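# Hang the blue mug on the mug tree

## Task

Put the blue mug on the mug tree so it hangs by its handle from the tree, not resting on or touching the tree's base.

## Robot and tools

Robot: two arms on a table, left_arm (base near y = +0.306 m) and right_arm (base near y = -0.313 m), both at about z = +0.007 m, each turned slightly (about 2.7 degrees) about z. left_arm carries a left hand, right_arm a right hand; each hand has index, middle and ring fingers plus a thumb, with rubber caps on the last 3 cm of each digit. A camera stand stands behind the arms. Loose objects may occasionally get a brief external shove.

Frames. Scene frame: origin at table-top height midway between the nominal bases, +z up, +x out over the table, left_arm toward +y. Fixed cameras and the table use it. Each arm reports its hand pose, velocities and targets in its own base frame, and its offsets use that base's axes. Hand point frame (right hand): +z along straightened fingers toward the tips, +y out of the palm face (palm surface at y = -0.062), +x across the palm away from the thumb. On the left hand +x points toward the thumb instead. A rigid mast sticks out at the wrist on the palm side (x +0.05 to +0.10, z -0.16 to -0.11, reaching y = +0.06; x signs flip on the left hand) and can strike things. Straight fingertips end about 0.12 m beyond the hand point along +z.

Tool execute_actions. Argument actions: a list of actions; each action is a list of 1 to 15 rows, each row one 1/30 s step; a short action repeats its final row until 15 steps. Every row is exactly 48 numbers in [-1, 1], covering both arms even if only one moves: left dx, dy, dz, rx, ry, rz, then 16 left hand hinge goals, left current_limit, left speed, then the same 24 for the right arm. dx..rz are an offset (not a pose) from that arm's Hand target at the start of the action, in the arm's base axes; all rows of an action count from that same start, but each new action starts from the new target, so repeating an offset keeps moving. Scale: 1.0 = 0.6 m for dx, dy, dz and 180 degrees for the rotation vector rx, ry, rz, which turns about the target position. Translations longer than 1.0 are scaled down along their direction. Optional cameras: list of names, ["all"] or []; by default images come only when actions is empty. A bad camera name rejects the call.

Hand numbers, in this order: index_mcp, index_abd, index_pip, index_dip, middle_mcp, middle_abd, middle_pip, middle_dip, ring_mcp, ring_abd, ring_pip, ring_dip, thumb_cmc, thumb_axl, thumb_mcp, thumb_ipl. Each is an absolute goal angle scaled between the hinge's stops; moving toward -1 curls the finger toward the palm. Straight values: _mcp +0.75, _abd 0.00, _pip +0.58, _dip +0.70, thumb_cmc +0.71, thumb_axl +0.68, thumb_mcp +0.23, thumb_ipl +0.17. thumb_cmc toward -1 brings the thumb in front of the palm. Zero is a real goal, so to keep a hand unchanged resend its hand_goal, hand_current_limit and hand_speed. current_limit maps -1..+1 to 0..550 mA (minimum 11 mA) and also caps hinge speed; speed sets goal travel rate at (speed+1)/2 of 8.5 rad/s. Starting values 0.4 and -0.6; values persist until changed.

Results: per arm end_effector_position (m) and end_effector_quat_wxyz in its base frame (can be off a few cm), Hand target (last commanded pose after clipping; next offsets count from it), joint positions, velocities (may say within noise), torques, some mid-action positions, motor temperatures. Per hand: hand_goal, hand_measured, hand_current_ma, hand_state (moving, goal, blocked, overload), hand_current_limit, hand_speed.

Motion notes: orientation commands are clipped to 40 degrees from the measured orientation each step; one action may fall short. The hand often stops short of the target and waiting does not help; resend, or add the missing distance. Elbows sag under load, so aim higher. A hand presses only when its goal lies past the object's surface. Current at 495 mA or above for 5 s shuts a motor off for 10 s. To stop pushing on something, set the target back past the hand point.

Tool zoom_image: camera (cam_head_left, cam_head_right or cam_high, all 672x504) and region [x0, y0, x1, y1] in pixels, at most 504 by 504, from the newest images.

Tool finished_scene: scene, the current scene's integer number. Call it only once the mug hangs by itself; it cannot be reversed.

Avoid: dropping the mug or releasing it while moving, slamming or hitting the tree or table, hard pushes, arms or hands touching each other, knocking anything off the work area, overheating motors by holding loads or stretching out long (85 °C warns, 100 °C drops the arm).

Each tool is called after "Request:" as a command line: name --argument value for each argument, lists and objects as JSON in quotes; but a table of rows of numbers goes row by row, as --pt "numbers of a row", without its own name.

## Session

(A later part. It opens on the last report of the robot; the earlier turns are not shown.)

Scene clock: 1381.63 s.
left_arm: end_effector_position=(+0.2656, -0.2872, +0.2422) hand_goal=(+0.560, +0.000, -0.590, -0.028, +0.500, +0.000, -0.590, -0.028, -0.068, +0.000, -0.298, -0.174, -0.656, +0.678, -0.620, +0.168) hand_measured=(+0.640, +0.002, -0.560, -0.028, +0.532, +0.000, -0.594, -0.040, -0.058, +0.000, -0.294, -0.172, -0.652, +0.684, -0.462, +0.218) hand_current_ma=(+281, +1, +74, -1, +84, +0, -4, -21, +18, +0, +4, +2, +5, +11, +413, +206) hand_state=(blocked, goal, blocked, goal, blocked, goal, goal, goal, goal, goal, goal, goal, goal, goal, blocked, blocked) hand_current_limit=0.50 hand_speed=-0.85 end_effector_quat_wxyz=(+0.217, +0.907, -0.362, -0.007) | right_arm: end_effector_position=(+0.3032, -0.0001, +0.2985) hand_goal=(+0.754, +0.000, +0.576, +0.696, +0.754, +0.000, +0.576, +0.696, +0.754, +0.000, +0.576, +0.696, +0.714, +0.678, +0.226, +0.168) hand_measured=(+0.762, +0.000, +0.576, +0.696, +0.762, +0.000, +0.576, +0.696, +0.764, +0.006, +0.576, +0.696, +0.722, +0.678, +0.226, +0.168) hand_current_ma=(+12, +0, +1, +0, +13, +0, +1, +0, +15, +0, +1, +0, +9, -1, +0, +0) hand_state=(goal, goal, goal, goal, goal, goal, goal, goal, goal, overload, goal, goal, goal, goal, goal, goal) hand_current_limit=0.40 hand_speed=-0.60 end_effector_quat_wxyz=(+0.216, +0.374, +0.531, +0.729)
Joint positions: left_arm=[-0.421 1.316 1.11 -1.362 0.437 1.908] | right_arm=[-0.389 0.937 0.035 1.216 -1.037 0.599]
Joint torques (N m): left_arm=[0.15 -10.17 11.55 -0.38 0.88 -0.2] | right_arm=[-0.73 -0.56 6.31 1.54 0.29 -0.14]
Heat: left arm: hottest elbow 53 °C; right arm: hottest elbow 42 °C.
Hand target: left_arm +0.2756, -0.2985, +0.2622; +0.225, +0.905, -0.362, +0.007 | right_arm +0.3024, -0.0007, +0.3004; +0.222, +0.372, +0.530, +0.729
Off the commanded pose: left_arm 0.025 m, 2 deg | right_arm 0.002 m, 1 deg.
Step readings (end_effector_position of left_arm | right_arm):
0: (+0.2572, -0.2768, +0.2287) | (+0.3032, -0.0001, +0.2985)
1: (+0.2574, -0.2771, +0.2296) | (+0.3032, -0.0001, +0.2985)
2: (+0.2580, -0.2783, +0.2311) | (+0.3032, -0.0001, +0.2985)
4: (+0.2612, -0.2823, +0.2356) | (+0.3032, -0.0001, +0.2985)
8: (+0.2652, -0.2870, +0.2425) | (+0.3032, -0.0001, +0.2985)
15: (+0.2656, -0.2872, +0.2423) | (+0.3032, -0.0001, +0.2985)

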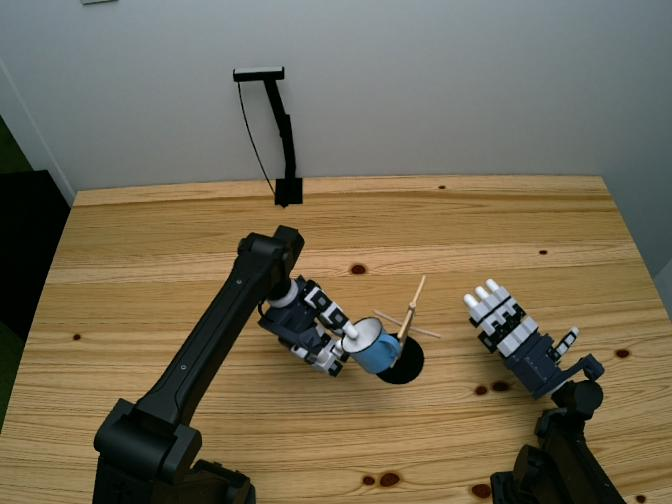

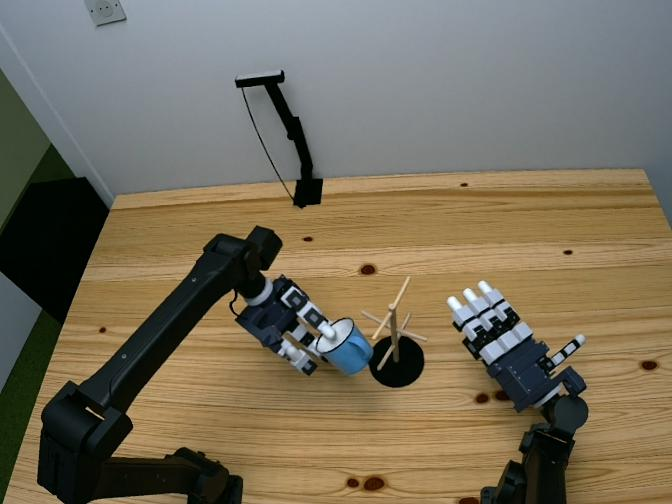

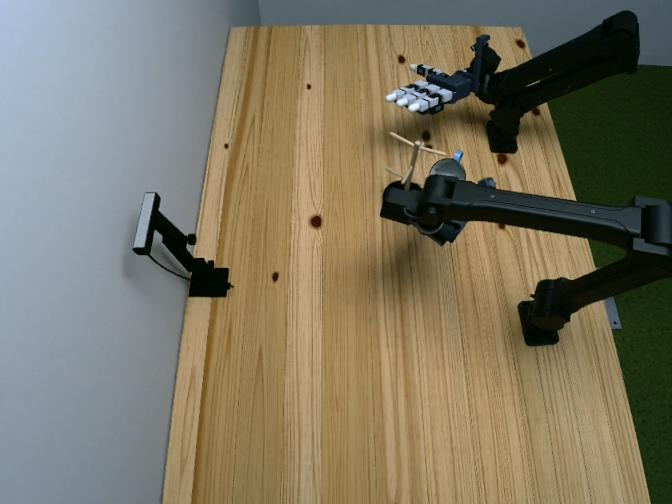

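Request:
execute_actions --actions '[]'

Request:
zoom_image --camera "cam_high" --region '[400, 110, 500, 210]'

Request:
zoom_image --camera "cam_head_left" --region '[350, 295, 430, 375]'

Request:
zoom_image --camera "cam_head_right" --region '[320, 295, 400, 375]'

Scene clock: 1417.03 s.
left_arm: end_effector_position=(+0.2656, -0.2872, +0.2422) hand_goal=(+0.560, +0.000, -0.590, -0.028, +0.500, +0.000, -0.590, -0.028, -0.068, +0.000, -0.298, -0.174, -0.656, +0.678, -0.620, +0.168) hand_measured=(+0.640, +0.002, -0.560, -0.028, +0.532, +0.000, -0.594, -0.040, -0.058, +0.000, -0.294, -0.172, -0.652, +0.684, -0.462, +0.218) hand_current_ma=(+281, +1, +74, -1, +84, +0, -4, -21, +18, +0, +4, +2, +5, +11, +413, +206) hand_state=(blocked, goal, blocked, goal, blocked, goal, goal, goal, goal, goal, goal, goal, goal, goal, blocked, blocked) hand_current_limit=0.50 hand_speed=-0.85 end_effector_quat_wxyz=(+0.217, +0.907, -0.362, -0.007) | right_arm: end_effector_position=(+0.3032, -0.0001, +0.2985) hand_goal=(+0.754, +0.000, +0.576, +0.696, +0.754, +0.000, +0.576, +0.696, +0.754, +0.000, +0.576, +0.696, +0.714, +0.678, +0.226, +0.168) hand_measured=(+0.762, +0.000, +0.576, +0.696, +0.762, +0.000, +0.576, +0.696, +0.764, +0.006, +0.576, +0.696, +0.722, +0.678, +0.226, +0.168) hand_current_ma=(+12, +0, +1, +0, +13, +0, +1, +0, +15, +0, +1, +0, +9, -1, +0, +0) hand_state=(goal, goal, goal, goal, goal, goal, goal, goal, goal, overload, goal, goal, goal, goal, goal, goal) hand_current_limit=0.40 hand_speed=-0.60 end_effector_quat_wxyz=(+0.216, +0.374, +0.531, +0.729)
Joint positions: left_arm=[-0.421 1.316 1.11 -1.362 0.437 1.908] | right_arm=[-0.389 0.937 0.035 1.216 -1.037 0.599]
Joint velocities: within noise
Joint torques (N m): left_arm=[0.09 -10.11 11.54 -0.39 0.89 -0.2] | right_arm=[-0.67 -0.5 6.3 1.54 0.29 -0.14]
Motor temperatures (°C): left_arm=[29 31 56 27 29 25] | right_arm=[25 26 42 25 29 27]
Heat: left arm: hottest elbow 56 °C; right arm: hottest elbow 42 °C.
Hand target: left_arm +0.2756, -0.2985, +0.2622; +0.225, +0.905, -0.362, +0.007 | right_arm +0.3024, -0.0007, +0.3004; +0.222, +0.372, +0.530, +0.729
Off the commanded pose: left_arm 0.025 m, 2 deg | right_arm 0.002 m, 1 deg.

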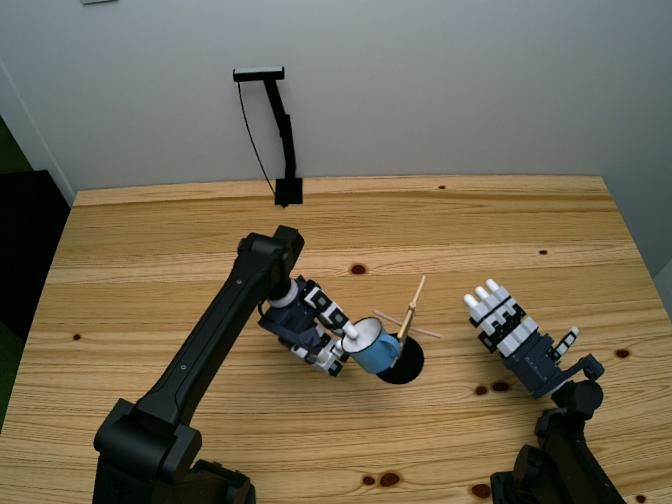

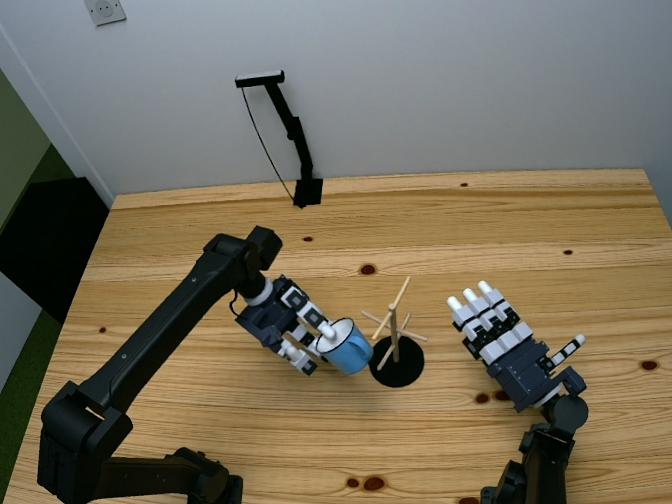

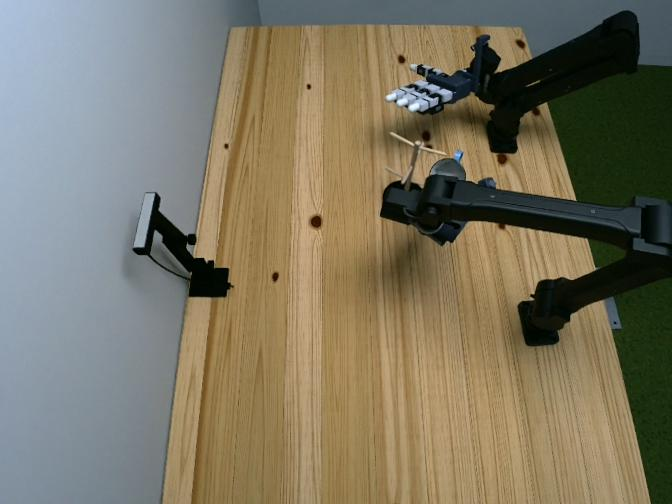

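Scaled by 5.040 from the camera's 672x504 image, which has a finer 960x720 frame.

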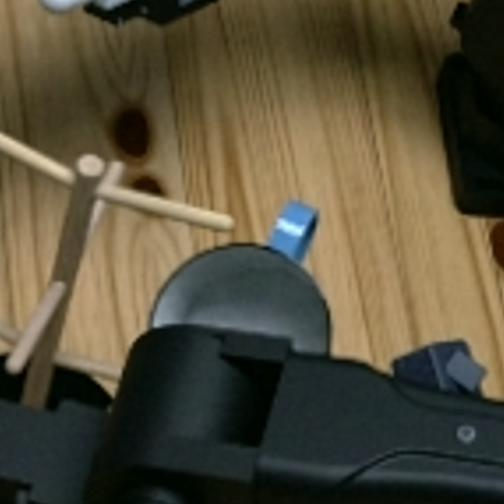

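Scaled by 6.300 from the camera's 672x504 image, which has a finer 960x720 frame.

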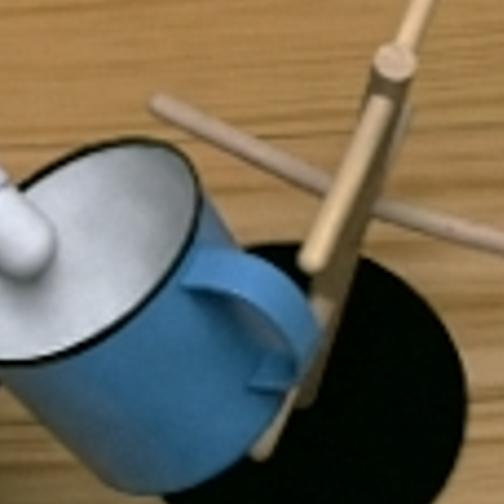

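Scaled by 6.300 from the camera's 672x504 image, which has a finer 960x720 frame.

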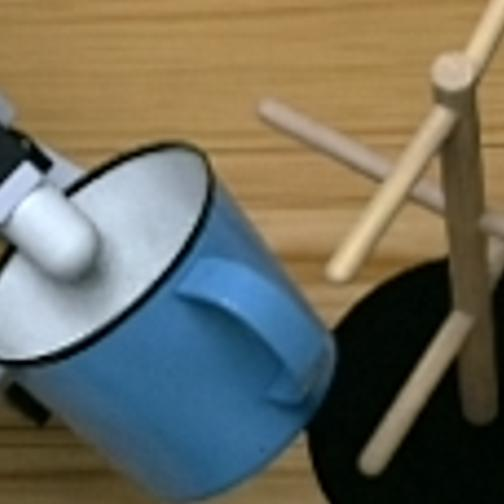

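Request:
execute_actions --actions '[[[0.006,-0.006,-0.011,0,0,0,0.56,0,-0.591,-0.029,0.50,0,-0.591,-0.029,-0.0685,0,-0.299,-0.174,-0.657,0.677,-0.62,0.168,0.5,-0.85,0,0,0,0,0,0,0.754,0,0.576,0.696,0.754,0,0.576,0.696,0.754,0,0.576,0.696,0.714,0.678,0.226,0.168,0.4,-0.6],[0.012,-0.012,-0.022,0,0,0,0.56,0,-0.591,-0.029,0.50,0,-0.591,-0.029,-0.0685,0,-0.299,-0.174,-0.657,0.677,-0.62,0.168,0.5,-0.85,0,0,0,0,0,0,0.754,0,0.576,0.696,0.754,0,0.576,0.696,0.754,0,0.576,0.696,0.714,0.678,0.226,0.168,0.4,-0.6],[0.0183,-0.0183,-0.0333,0,0,0,0.56,0,-0.591,-0.029,0.50,0,-0.591,-0.029,-0.0685,0,-0.299,-0.174,-0.657,0.677,-0.62,0.168,0.5,-0.85,0,0,0,0,0,0,0.754,0,0.576,0.696,0.754,0,0.576,0.696,0.754,0,0.576,0.696,0.714,0.678,0.226,0.168,0.4,-0.6]]]' --cameras '["cam_head_left","cam_head_right","cam_high"]'

Request:
zoom_image --camera "cam_high" --region '[420, 130, 480, 190]'

Request:
zoom_image --camera "cam_head_left" --region '[360, 310, 420, 370]'

Request:
zoom_image --camera "cam_head_right" --region '[330, 310, 390, 370]'

Scene clock: 1438.73 s.
left_arm: end_effector_position=(+0.2741, -0.2965, +0.2211) hand_goal=(+0.560, +0.000, -0.590, -0.028, +0.500, +0.000, -0.590, -0.028, -0.068, +0.000, -0.298, -0.174, -0.656, +0.678, -0.620, +0.168) hand_measured=(+0.640, +0.002, -0.560, -0.028, +0.532, +0.000, -0.594, -0.040, -0.058, +0.000, -0.294, -0.172, -0.652, +0.684, -0.462, +0.218) hand_current_ma=(+281, +1, +74, -1, +84, +0, -4, -21, +18, +0, +4, +2, +5, +11, +413, +206) hand_state=(blocked, goal, blocked, goal, blocked, goal, goal, goal, goal, goal, goal, goal, goal, goal, blocked, blocked) hand_current_limit=0.50 hand_speed=-0.85 end_effector_quat_wxyz=(+0.216, +0.908, -0.358, -0.024) | right_arm: end_effector_position=(+0.3032, -0.0001, +0.2985) hand_goal=(+0.754, +0.000, +0.576, +0.696, +0.754, +0.000, +0.576, +0.696, +0.754, +0.000, +0.576, +0.696, +0.714, +0.678, +0.226, +0.168) hand_measured=(+0.762, +0.000, +0.576, +0.696, +0.762, +0.000, +0.576, +0.696, +0.764, +0.006, +0.576, +0.696, +0.722, +0.678, +0.226, +0.168) hand_current_ma=(+12, +0, +1, +0, +13, +0, +1, +0, +15, +0, +1, +0, +9, -1, +0, +0) hand_state=(goal, goal, goal, goal, goal, goal, goal, goal, goal, overload, goal, goal, goal, goal, goal, goal) hand_current_limit=0.40 hand_speed=-0.60 end_effector_quat_wxyz=(+0.216, +0.374, +0.531, +0.729)
Joint positions: left_arm=[-0.435 1.376 1.11 -1.33 0.437 1.893] | right_arm=[-0.389 0.937 0.035 1.216 -1.037 0.599]
Joint torques (N m): left_arm=[0.15 -12.16 10.76 0.73 0.87 -0.18] | right_arm=[-0.67 -0.73 6.37 1.5 0.29 -0.13]
Motor temperatures (°C): left_arm=[29 31 57 27 29 25] | right_arm=[25 26 42 25 29 27]
Heat: left arm: hottest elbow 57 °C; right arm: hottest elbow 42 °C.
Hand target: left_arm +0.2866, -0.3095, +0.2423; +0.225, +0.905, -0.362, +0.008 | right_arm +0.3024, -0.0007, +0.3004; +0.222, +0.372, +0.530, +0.729
Off the commanded pose: left_arm 0.028 m, 4 deg | right_arm 0.002 m, 1 deg.
Step readings (end_effector_position of left_arm | right_arm):
0: (+0.2656, -0.2872, +0.2422) | (+0.3032, -0.0001, +0.2985)
1: (+0.2655, -0.2875, +0.2421) | (+0.3032, -0.0001, +0.2985)
2: (+0.2657, -0.2881, +0.2410) | (+0.3032, -0.0001, +0.2985)
4: (+0.2685, -0.2908, +0.2365) | (+0.3032, -0.0001, +0.2985)
8: (+0.2733, -0.2957, +0.2240) | (+0.3032, -0.0001, +0.2985)
15: (+0.2741, -0.2965, +0.2211) | (+0.3032, -0.0001, +0.2985)

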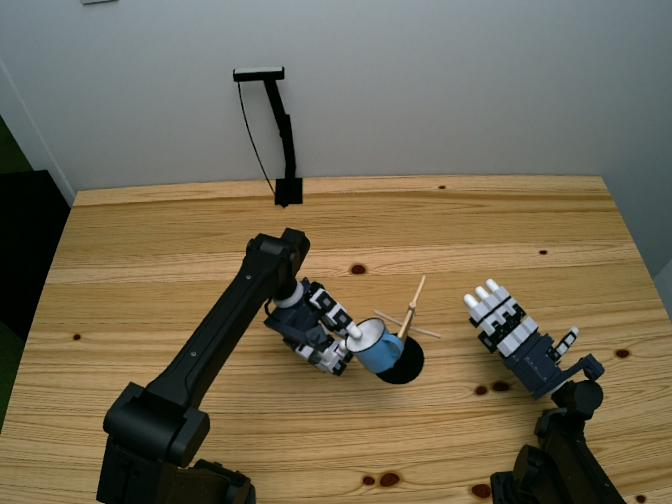

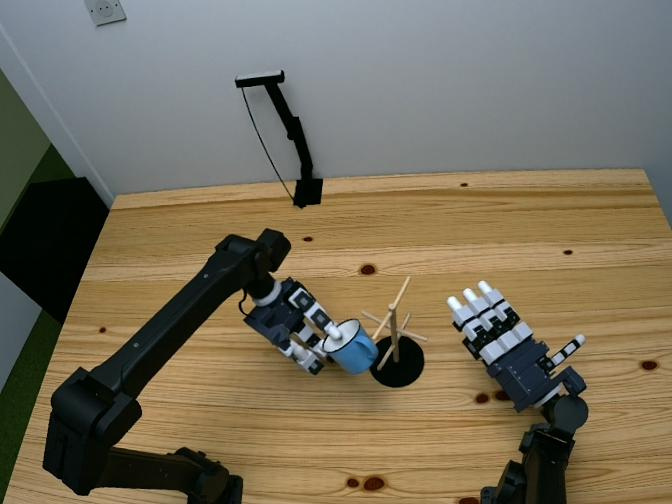

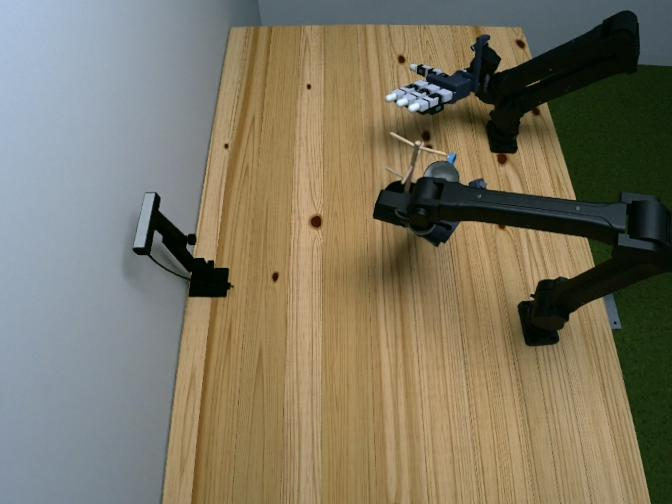

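Scaled by 8.400 from the camera's 672x504 image, which has a finer 960x720 frame.

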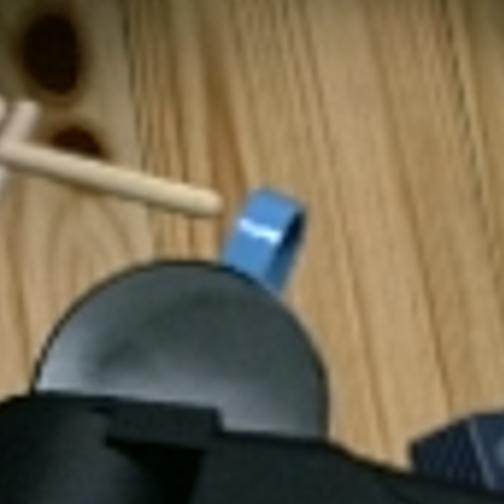

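Scaled by 8.400 from the camera's 672x504 image, which has a finer 960x720 frame.

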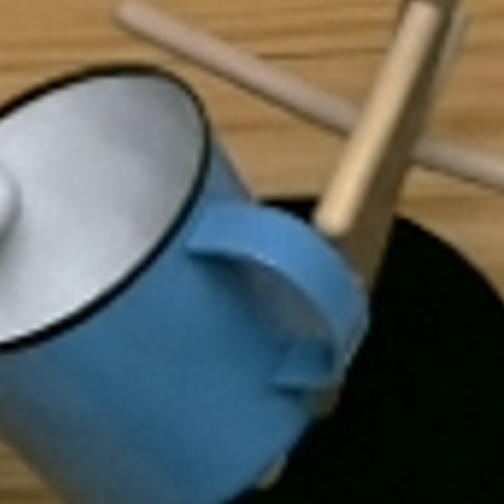

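Scaled by 8.400 from the camera's 672x504 image, which has a finer 960x720 frame.

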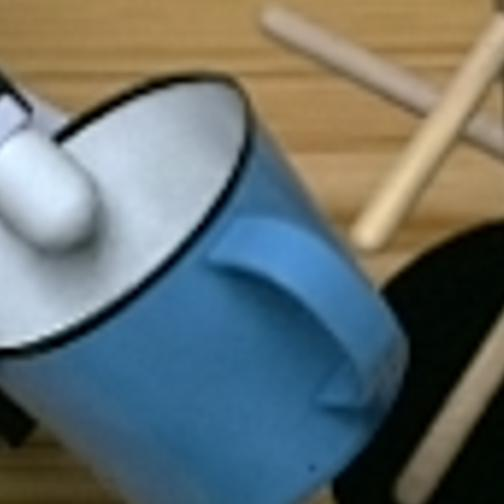

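Request:
execute_actions --actions '[[[0.006,-0.005,0.013,0,0,0,0.56,0,-0.591,-0.029,0.50,0,-0.591,-0.029,-0.0685,0,-0.299,-0.174,-0.657,0.677,-0.62,0.168,0.5,-0.85,0,0,0,0,0,0,0.754,0,0.576,0.696,0.754,0,0.576,0.696,0.754,0,0.576,0.696,0.714,0.678,0.226,0.168,0.4,-0.6],[0.012,-0.009,0.025,0,0,0,0.56,0,-0.591,-0.029,0.50,0,-0.591,-0.029,-0.0685,0,-0.299,-0.174,-0.657,0.677,-0.62,0.168,0.5,-0.85,0,0,0,0,0,0,0.754,0,0.576,0.696,0.754,0,0.576,0.696,0.754,0,0.576,0.696,0.714,0.678,0.226,0.168,0.4,-0.6]]]' --cameras '["cam_head_left","cam_head_right","cam_high"]'

Request:
zoom_image --camera "cam_high" --region '[420, 130, 480, 190]'

Request:
zoom_image --camera "cam_head_left" --region '[360, 310, 420, 370]'

Request:
zoom_image --camera "cam_head_right" --region '[330, 310, 390, 370]'

Scene clock: 1460.63 s.
left_arm: end_effector_position=(+0.2849, -0.3027, +0.2377) hand_goal=(+0.560, +0.000, -0.590, -0.028, +0.500, +0.000, -0.590, -0.028, -0.068, +0.000, -0.298, -0.174, -0.656, +0.678, -0.620, +0.168) hand_measured=(+0.640, +0.002, -0.560, -0.028, +0.532, +0.000, -0.594, -0.040, -0.058, +0.000, -0.294, -0.172, -0.652, +0.684, -0.462, +0.218) hand_current_ma=(+281, +1, +74, -1, +84, +0, -4, -21, +18, +0, +4, +2, +5, +11, +413, +206) hand_state=(blocked, goal, blocked, goal, blocked, goal, goal, goal, goal, goal, goal, goal, goal, goal, blocked, blocked) hand_current_limit=0.50 hand_speed=-0.85 end_effector_quat_wxyz=(+0.217, +0.907, -0.360, -0.007) | right_arm: end_effector_position=(+0.3032, -0.0001, +0.2985) hand_goal=(+0.754, +0.000, +0.576, +0.696, +0.754, +0.000, +0.576, +0.696, +0.754, +0.000, +0.576, +0.696, +0.714, +0.678, +0.226, +0.168) hand_measured=(+0.762, +0.000, +0.576, +0.696, +0.762, +0.000, +0.576, +0.696, +0.764, +0.006, +0.576, +0.696, +0.722, +0.678, +0.226, +0.168) hand_current_ma=(+12, +0, +1, +0, +13, +0, +1, +0, +15, +0, +1, +0, +9, -1, +0, +0) hand_state=(goal, goal, goal, goal, goal, goal, goal, goal, goal, overload, goal, goal, goal, goal, goal, goal) hand_current_limit=0.40 hand_speed=-0.60 end_effector_quat_wxyz=(+0.216, +0.374, +0.531, +0.729)
Joint positions: left_arm=[-0.437 1.378 1.158 -1.338 0.437 1.886] | right_arm=[-0.389 0.937 0.035 1.216 -1.037 0.599]
Joint torques (N m): left_arm=[-0.03 -11.22 11.44 -0.38 0.86 -0.18] | right_arm=[-0.79 -0.56 6.26 1.54 0.28 -0.12]
Motor temperatures (°C): left_arm=[29 31 57 27 30 25] | right_arm=[25 26 42 25 29 27]
Heat: left arm: hottest elbow 57 °C; right arm: hottest elbow 42 °C.
Hand target: left_arm +0.2938, -0.3148, +0.2573; +0.225, +0.905, -0.362, +0.008 | right_arm +0.3024, -0.0007, +0.3004; +0.222, +0.372, +0.530, +0.729
Off the commanded pose: left_arm 0.025 m, 2 deg | right_arm 0.002 m, 1 deg.
Step readings (end_effector_position of left_arm | right_arm):
0: (+0.2741, -0.2965, +0.2211) | (+0.3032, -0.0001, +0.2985)
1: (+0.2746, -0.2967, +0.2215) | (+0.3032, -0.0001, +0.2985)
2: (+0.2747, -0.2970, +0.2225) | (+0.3032, -0.0001, +0.2985)
4: (+0.2775, -0.2986, +0.2273) | (+0.3032, -0.0001, +0.2985)
8: (+0.2836, -0.3023, +0.2366) | (+0.3032, -0.0001, +0.2985)
15: (+0.2849, -0.3027, +0.2377) | (+0.3032, -0.0001, +0.2985)

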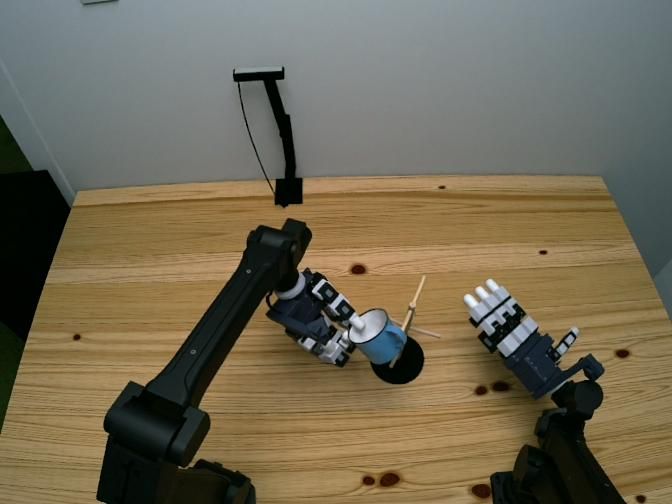

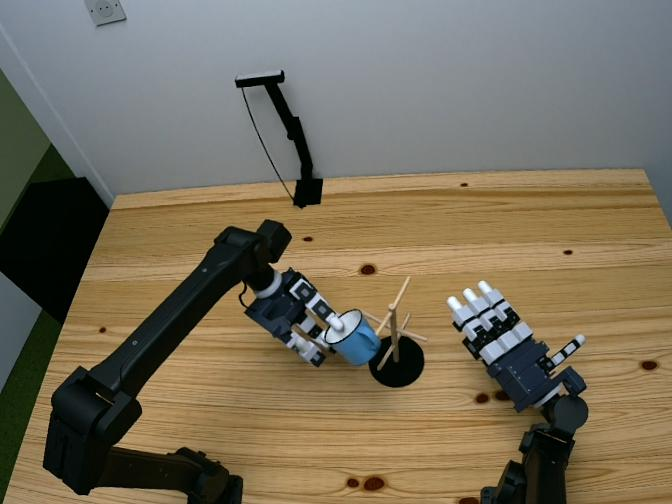

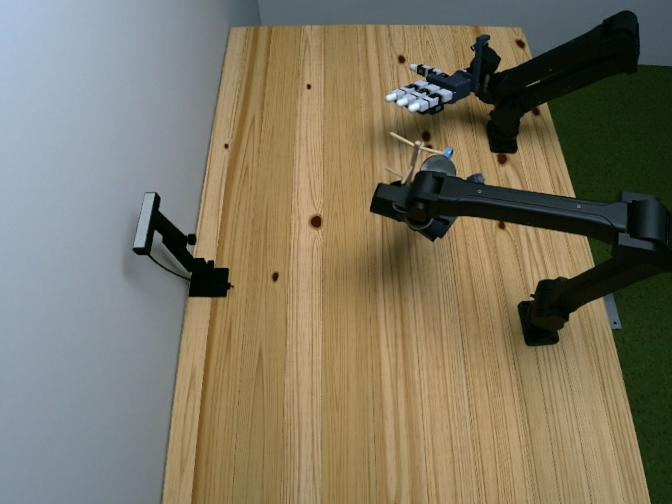

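Scaled by 8.400 from the camera's 672x504 image, which has a finer 960x720 frame.

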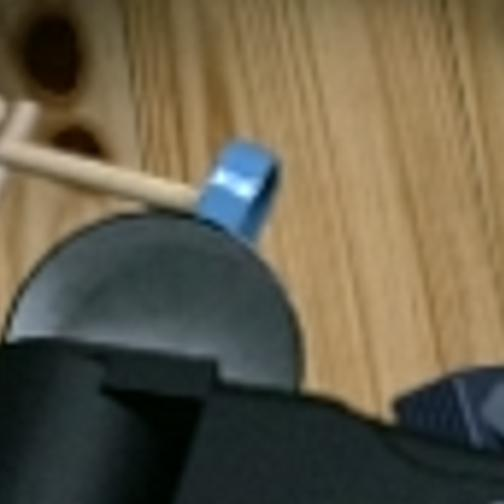

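Scaled by 8.400 from the camera's 672x504 image, which has a finer 960x720 frame.

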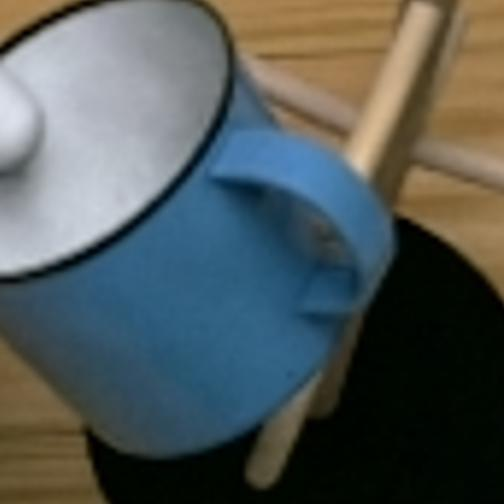

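Scaled by 8.400 from the camera's 672x504 image, which has a finer 960x720 frame.

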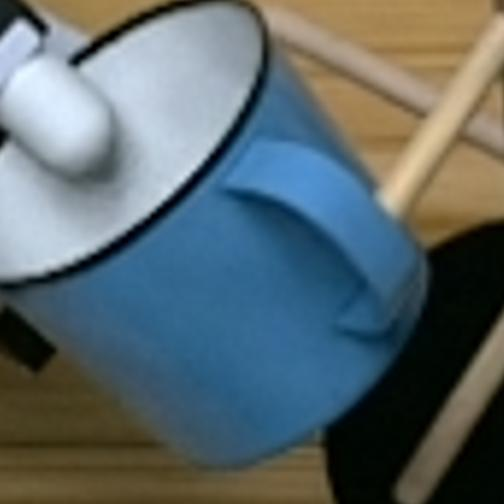

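Request:
execute_actions --actions '[[[0.007,-0.005,-0.005,0,0,0,0.56,0,-0.591,-0.029,0.50,0,-0.591,-0.029,-0.0685,0,-0.299,-0.174,-0.657,0.677,-0.62,0.168,0.5,-0.85,0,0,0,0,0,0,0.754,0,0.576,0.696,0.754,0,0.576,0.696,0.754,0,0.576,0.696,0.714,0.678,0.226,0.168,0.4,-0.6],[0.014,-0.010,-0.011,0,0,0,0.56,0,-0.591,-0.029,0.50,0,-0.591,-0.029,-0.0685,0,-0.299,-0.174,-0.657,0.677,-0.62,0.168,0.5,-0.85,0,0,0,0,0,0,0.754,0,0.576,0.696,0.754,0,0.576,0.696,0.754,0,0.576,0.696,0.714,0.678,0.226,0.168,0.4,-0.6],[0.021,-0.015,-0.011,0,0,0,0.56,0,-0.591,-0.029,0.50,0,-0.591,-0.029,-0.0685,0,-0.299,-0.174,-0.657,0.677,-0.62,0.168,0.5,-0.85,0,0,0,0,0,0,0.754,0,0.576,0.696,0.754,0,0.576,0.696,0.754,0,0.576,0.696,0.714,0.678,0.226,0.168,0.4,-0.6],[0.0277,-0.0187,-0.011,0,0,0,0.56,0,-0.591,-0.029,0.50,0,-0.591,-0.029,-0.0685,0,-0.299,-0.174,-0.657,0.677,-0.62,0.168,0.5,-0.85,0,0,0,0,0,0,0.754,0,0.576,0.696,0.754,0,0.576,0.696,0.754,0,0.576,0.696,0.714,0.678,0.226,0.168,0.4,-0.6]]]' --cameras '["cam_head_left","cam_head_right","cam_high"]'

Request:
zoom_image --camera "cam_high" --region '[410, 130, 470, 190]'

Request:
zoom_image --camera "cam_head_left" --region '[370, 310, 430, 370]'

Request:
zoom_image --camera "cam_head_right" --region '[340, 310, 400, 370]'

Scene clock: 1482.57 s.
left_arm: end_effector_position=(+0.2972, -0.3119, +0.2256) hand_goal=(+0.560, +0.000, -0.590, -0.028, +0.500, +0.000, -0.590, -0.028, -0.068, +0.000, -0.298, -0.174, -0.656, +0.678, -0.620, +0.168) hand_measured=(+0.640, +0.002, -0.560, -0.028, +0.532, +0.000, -0.592, -0.040, -0.058, +0.000, -0.294, -0.172, -0.652, +0.684, -0.462, +0.218) hand_current_ma=(+281, +1, +74, -1, +84, +0, -3, -21, +18, +0, +4, +2, +5, +11, +412, +206) hand_state=(blocked, goal, blocked, goal, blocked, goal, goal, goal, goal, goal, goal, goal, goal, goal, blocked, blocked) hand_current_limit=0.50 hand_speed=-0.85 end_effector_quat_wxyz=(+0.216, +0.909, -0.356, -0.024) | right_arm: end_effector_position=(+0.3032, -0.0001, +0.2985) hand_goal=(+0.754, +0.000, +0.576, +0.696, +0.754, +0.000, +0.576, +0.696, +0.754, +0.000, +0.576, +0.696, +0.714, +0.678, +0.226, +0.168) hand_measured=(+0.762, +0.000, +0.576, +0.696, +0.762, +0.000, +0.576, +0.696, +0.764, +0.006, +0.576, +0.696, +0.722, +0.678, +0.226, +0.168) hand_current_ma=(+12, +0, +1, +0, +13, +0, +1, +0, +15, +0, +1, +0, +9, -1, +0, +0) hand_state=(goal, goal, goal, goal, goal, goal, goal, goal, goal, overload, goal, goal, goal, goal, goal, goal) hand_current_limit=0.40 hand_speed=-0.60 end_effector_quat_wxyz=(+0.216, +0.374, +0.531, +0.729)
Joint positions: left_arm=[-0.445 1.441 1.189 -1.338 0.437 1.877] | right_arm=[-0.389 0.937 0.035 1.216 -1.037 0.599]
Joint torques (N m): left_arm=[0.03 -13.04 11.7 0.34 0.86 -0.16] | right_arm=[-0.85 -0.5 6.31 1.46 0.3 -0.13]
Motor temperatures (°C): left_arm=[29 32 61 27 29 25] | right_arm=[25 26 42 25 29 27]
Heat: left arm: hottest elbow 61 °C; right arm: hottest elbow 42 °C.
Hand target: left_arm +0.3104, -0.3261, +0.2507; +0.225, +0.904, -0.362, +0.008 | right_arm +0.3024, -0.0007, +0.3004; +0.222, +0.372, +0.530, +0.729
Off the commanded pose: left_arm 0.032 m, 4 deg | right_arm 0.002 m, 1 deg.
Step readings (end_effector_position of left_arm | right_arm):
0: (+0.2849, -0.3027, +0.2377) | (+0.3032, -0.0001, +0.2985)
1: (+0.2850, -0.3028, +0.2373) | (+0.3032, -0.0001, +0.2985)
2: (+0.2853, -0.3032, +0.2369) | (+0.3032, -0.0001, +0.2985)
4: (+0.2881, -0.3055, +0.2347) | (+0.3032, -0.0001, +0.2985)
8: (+0.2963, -0.3113, +0.2284) | (+0.3032, -0.0001, +0.2985)
15: (+0.2972, -0.3119, +0.2256) | (+0.3032, -0.0001, +0.2985)

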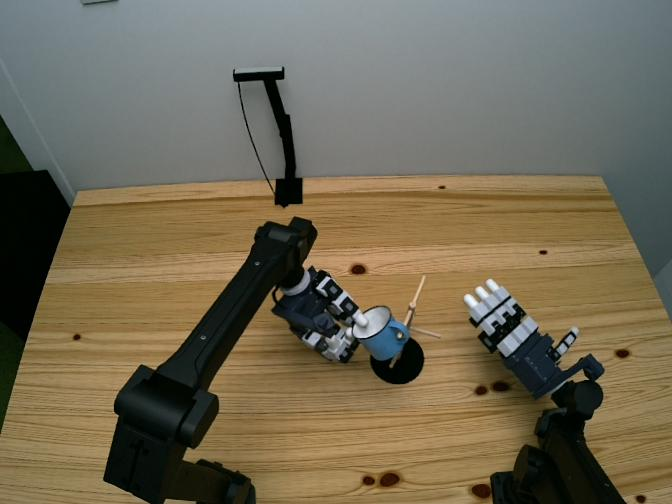

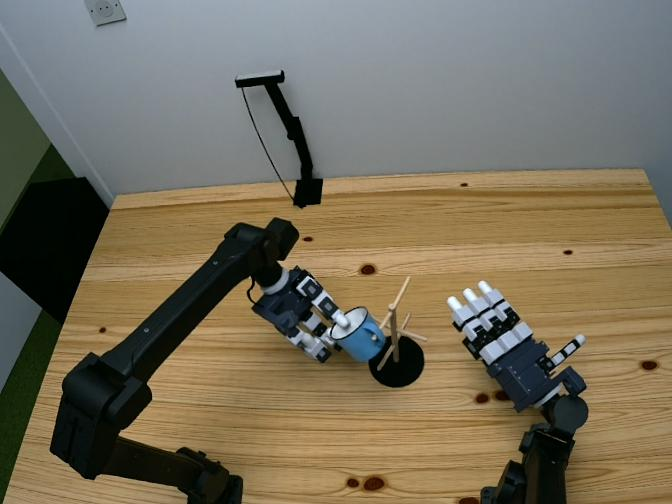

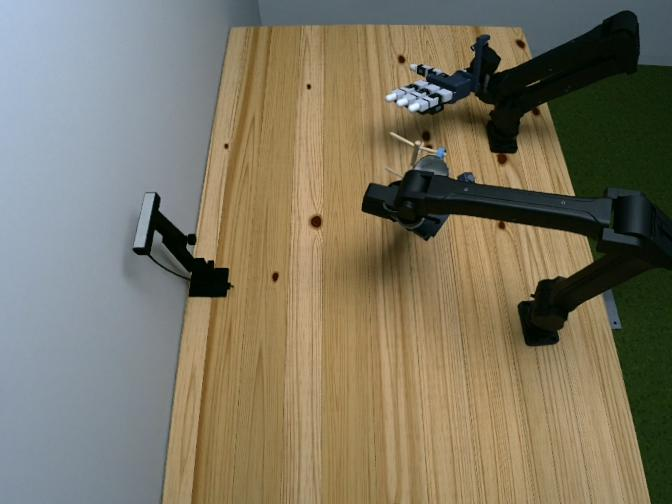

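Scaled by 8.400 from the camera's 672x504 image, which has a finer 960x720 frame.

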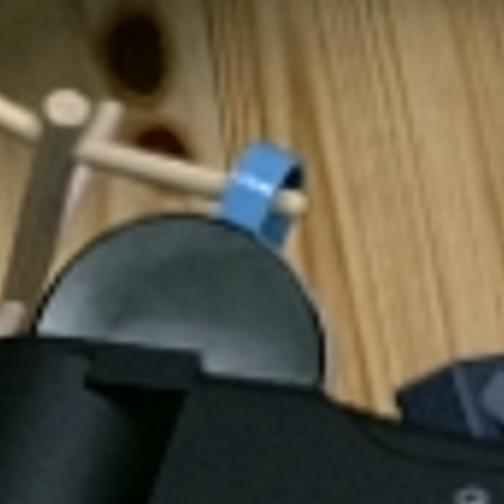

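Scaled by 8.400 from the camera's 672x504 image, which has a finer 960x720 frame.

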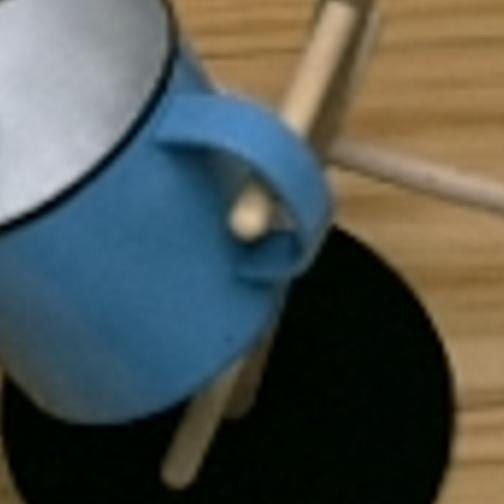

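Scaled by 8.400 from the camera's 672x504 image, which has a finer 960x720 frame.

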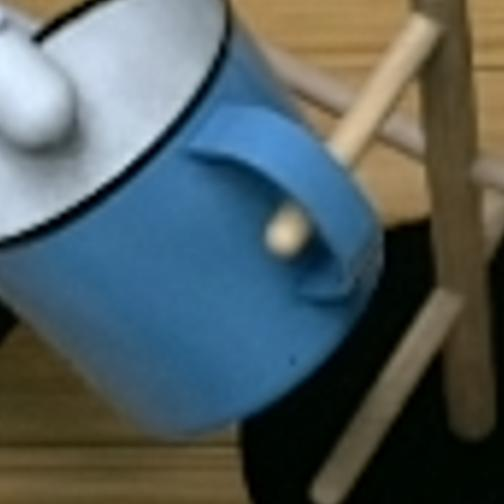

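Request:
execute_actions --actions '[[[0.006,-0.004,0,0,0,0,0.56,0,-0.591,-0.029,0.50,0,-0.591,-0.029,-0.0685,0,-0.299,-0.174,-0.657,0.677,-0.62,0.168,0.5,-0.85,0,0,0,0,0,0,0.754,0,0.576,0.696,0.754,0,0.576,0.696,0.754,0,0.576,0.696,0.714,0.678,0.226,0.168,0.4,-0.6],[0.012,-0.008,0,0,0,0,0.56,0,-0.591,-0.029,0.50,0,-0.591,-0.029,-0.0685,0,-0.299,-0.174,-0.657,0.677,-0.62,0.168,0.5,-0.85,0,0,0,0,0,0,0.754,0,0.576,0.696,0.754,0,0.576,0.696,0.754,0,0.576,0.696,0.714,0.678,0.226,0.168,0.4,-0.6],[0.018,-0.011,0.001,0,0,0,0.56,0,-0.591,-0.029,0.50,0,-0.591,-0.029,-0.0685,0,-0.299,-0.174,-0.657,0.677,-0.62,0.168,0.5,-0.85,0,0,0,0,0,0,0.754,0,0.576,0.696,0.754,0,0.576,0.696,0.754,0,0.576,0.696,0.714,0.678,0.226,0.168,0.4,-0.6]]]' --cameras '["cam_head_left","cam_head_right","cam_high"]'

Request:
zoom_image --camera "cam_high" --region '[400, 130, 460, 190]'

Request:
zoom_image --camera "cam_head_left" --region '[370, 310, 430, 370]'

Request:
zoom_image --camera "cam_head_right" --region '[340, 310, 400, 370]'

Scene clock: 1527.00 s.
left_arm: end_effector_position=(+0.3087, -0.3183, +0.2308) hand_goal=(+0.560, +0.000, -0.590, -0.028, +0.500, +0.000, -0.590, -0.028, -0.068, +0.000, -0.298, -0.174, -0.656, +0.678, -0.620, +0.168) hand_measured=(+0.640, +0.002, -0.560, -0.028, +0.532, +0.000, -0.594, -0.040, -0.058, +0.000, -0.294, -0.172, -0.652, +0.684, -0.462, +0.218) hand_current_ma=(+281, +1, +74, -1, +84, +0, -4, -21, +18, +0, +4, +2, +5, +11, +413, +206) hand_state=(blocked, goal, blocked, goal, blocked, goal, goal, goal, goal, goal, goal, goal, goal, goal, blocked, blocked) hand_current_limit=0.50 hand_speed=-0.85 end_effector_quat_wxyz=(+0.216, +0.908, -0.357, -0.017) | right_arm: end_effector_position=(+0.3032, -0.0001, +0.2985) hand_goal=(+0.754, +0.000, +0.576, +0.696, +0.754, +0.000, +0.576, +0.696, +0.754, +0.000, +0.576, +0.696, +0.714, +0.678, +0.226, +0.168) hand_measured=(+0.762, +0.000, +0.576, +0.696, +0.762, +0.000, +0.576, +0.696, +0.764, +0.006, +0.576, +0.696, +0.722, +0.678, +0.226, +0.168) hand_current_ma=(+12, +0, +1, +0, +13, +0, +1, +0, +15, +0, +1, +0, +9, -1, +0, +0) hand_state=(goal, goal, goal, goal, goal, goal, goal, goal, goal, overload, goal, goal, goal, goal, goal, goal) hand_current_limit=0.40 hand_speed=-0.60 end_effector_quat_wxyz=(+0.216, +0.374, +0.531, +0.729)
Joint positions: left_arm=[-0.447 1.464 1.227 -1.338 0.437 1.874] | right_arm=[-0.389 0.937 0.035 1.216 -1.037 0.599]
Joint torques (N m): left_arm=[-0.09 -12.57 11.6 0.31 0.84 -0.16] | right_arm=[-0.79 -0.62 6.32 1.52 0.28 -0.13]
Motor temperatures (°C): left_arm=[29 32 59 27 29 25] | right_arm=[25 26 42 25 29 27]
Heat: left arm: hottest elbow 59 °C; right arm: hottest elbow 42 °C.
Hand target: left_arm +0.3213, -0.3327, +0.2513; +0.225, +0.905, -0.362, +0.008 | right_arm +0.3024, -0.0007, +0.3004; +0.222, +0.372, +0.530, +0.729
Off the commanded pose: left_arm 0.028 m, 3 deg | right_arm 0.002 m, 1 deg.
Step readings (end_effector_position of left_arm | right_arm):
0: (+0.2972, -0.3119, +0.2256) | (+0.3032, -0.0001, +0.2985)
1: (+0.2973, -0.3119, +0.2258) | (+0.3032, -0.0001, +0.2985)
2: (+0.2980, -0.3123, +0.2263) | (+0.3032, -0.0001, +0.2985)
4: (+0.3015, -0.3143, +0.2281) | (+0.3032, -0.0001, +0.2985)
8: (+0.3084, -0.3179, +0.2309) | (+0.3032, -0.0001, +0.2985)
15: (+0.3087, -0.3183, +0.2308) | (+0.3032, -0.0001, +0.2985)

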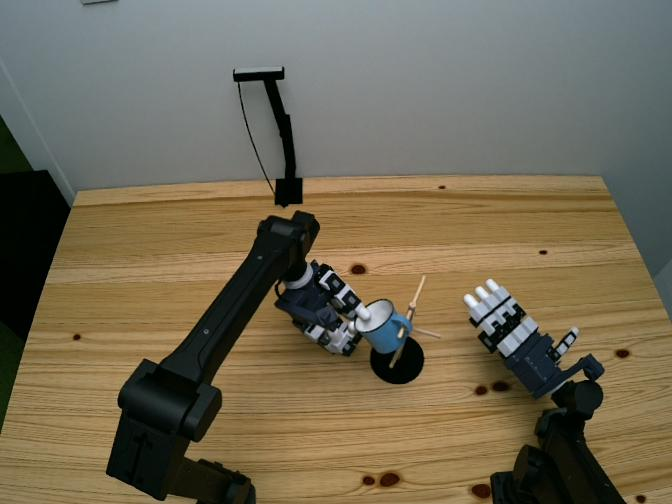

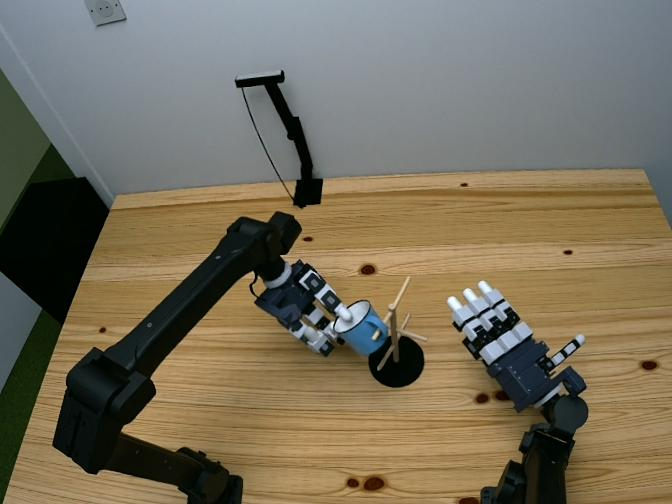

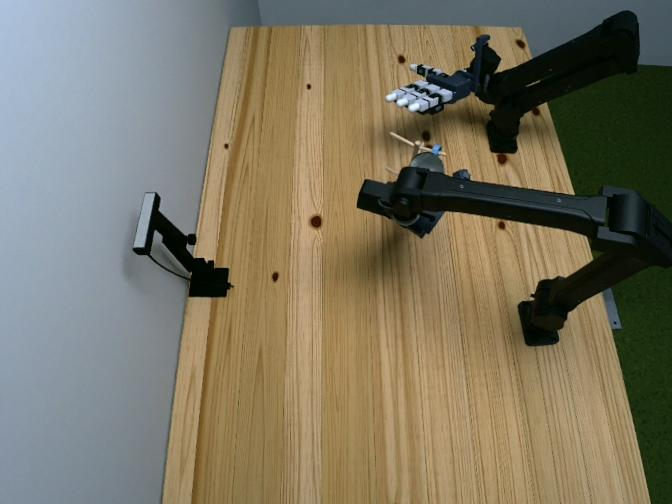

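Scaled by 8.400 from the camera's 672x504 image, which has a finer 960x720 frame.

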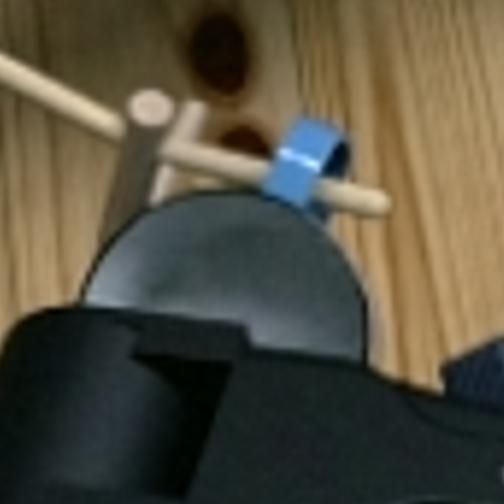

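Scaled by 8.400 from the camera's 672x504 image, which has a finer 960x720 frame.

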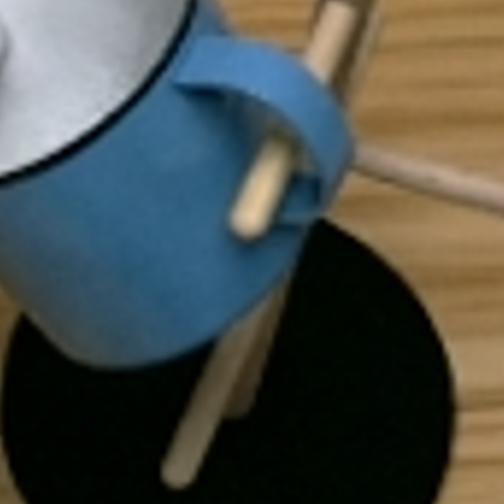

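Scaled by 8.400 from the camera's 672x504 image, which has a finer 960x720 frame.

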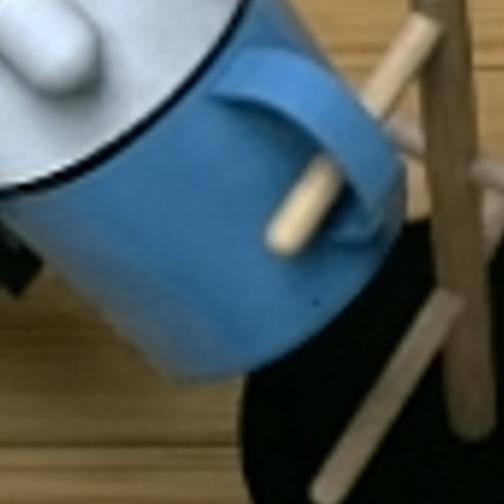

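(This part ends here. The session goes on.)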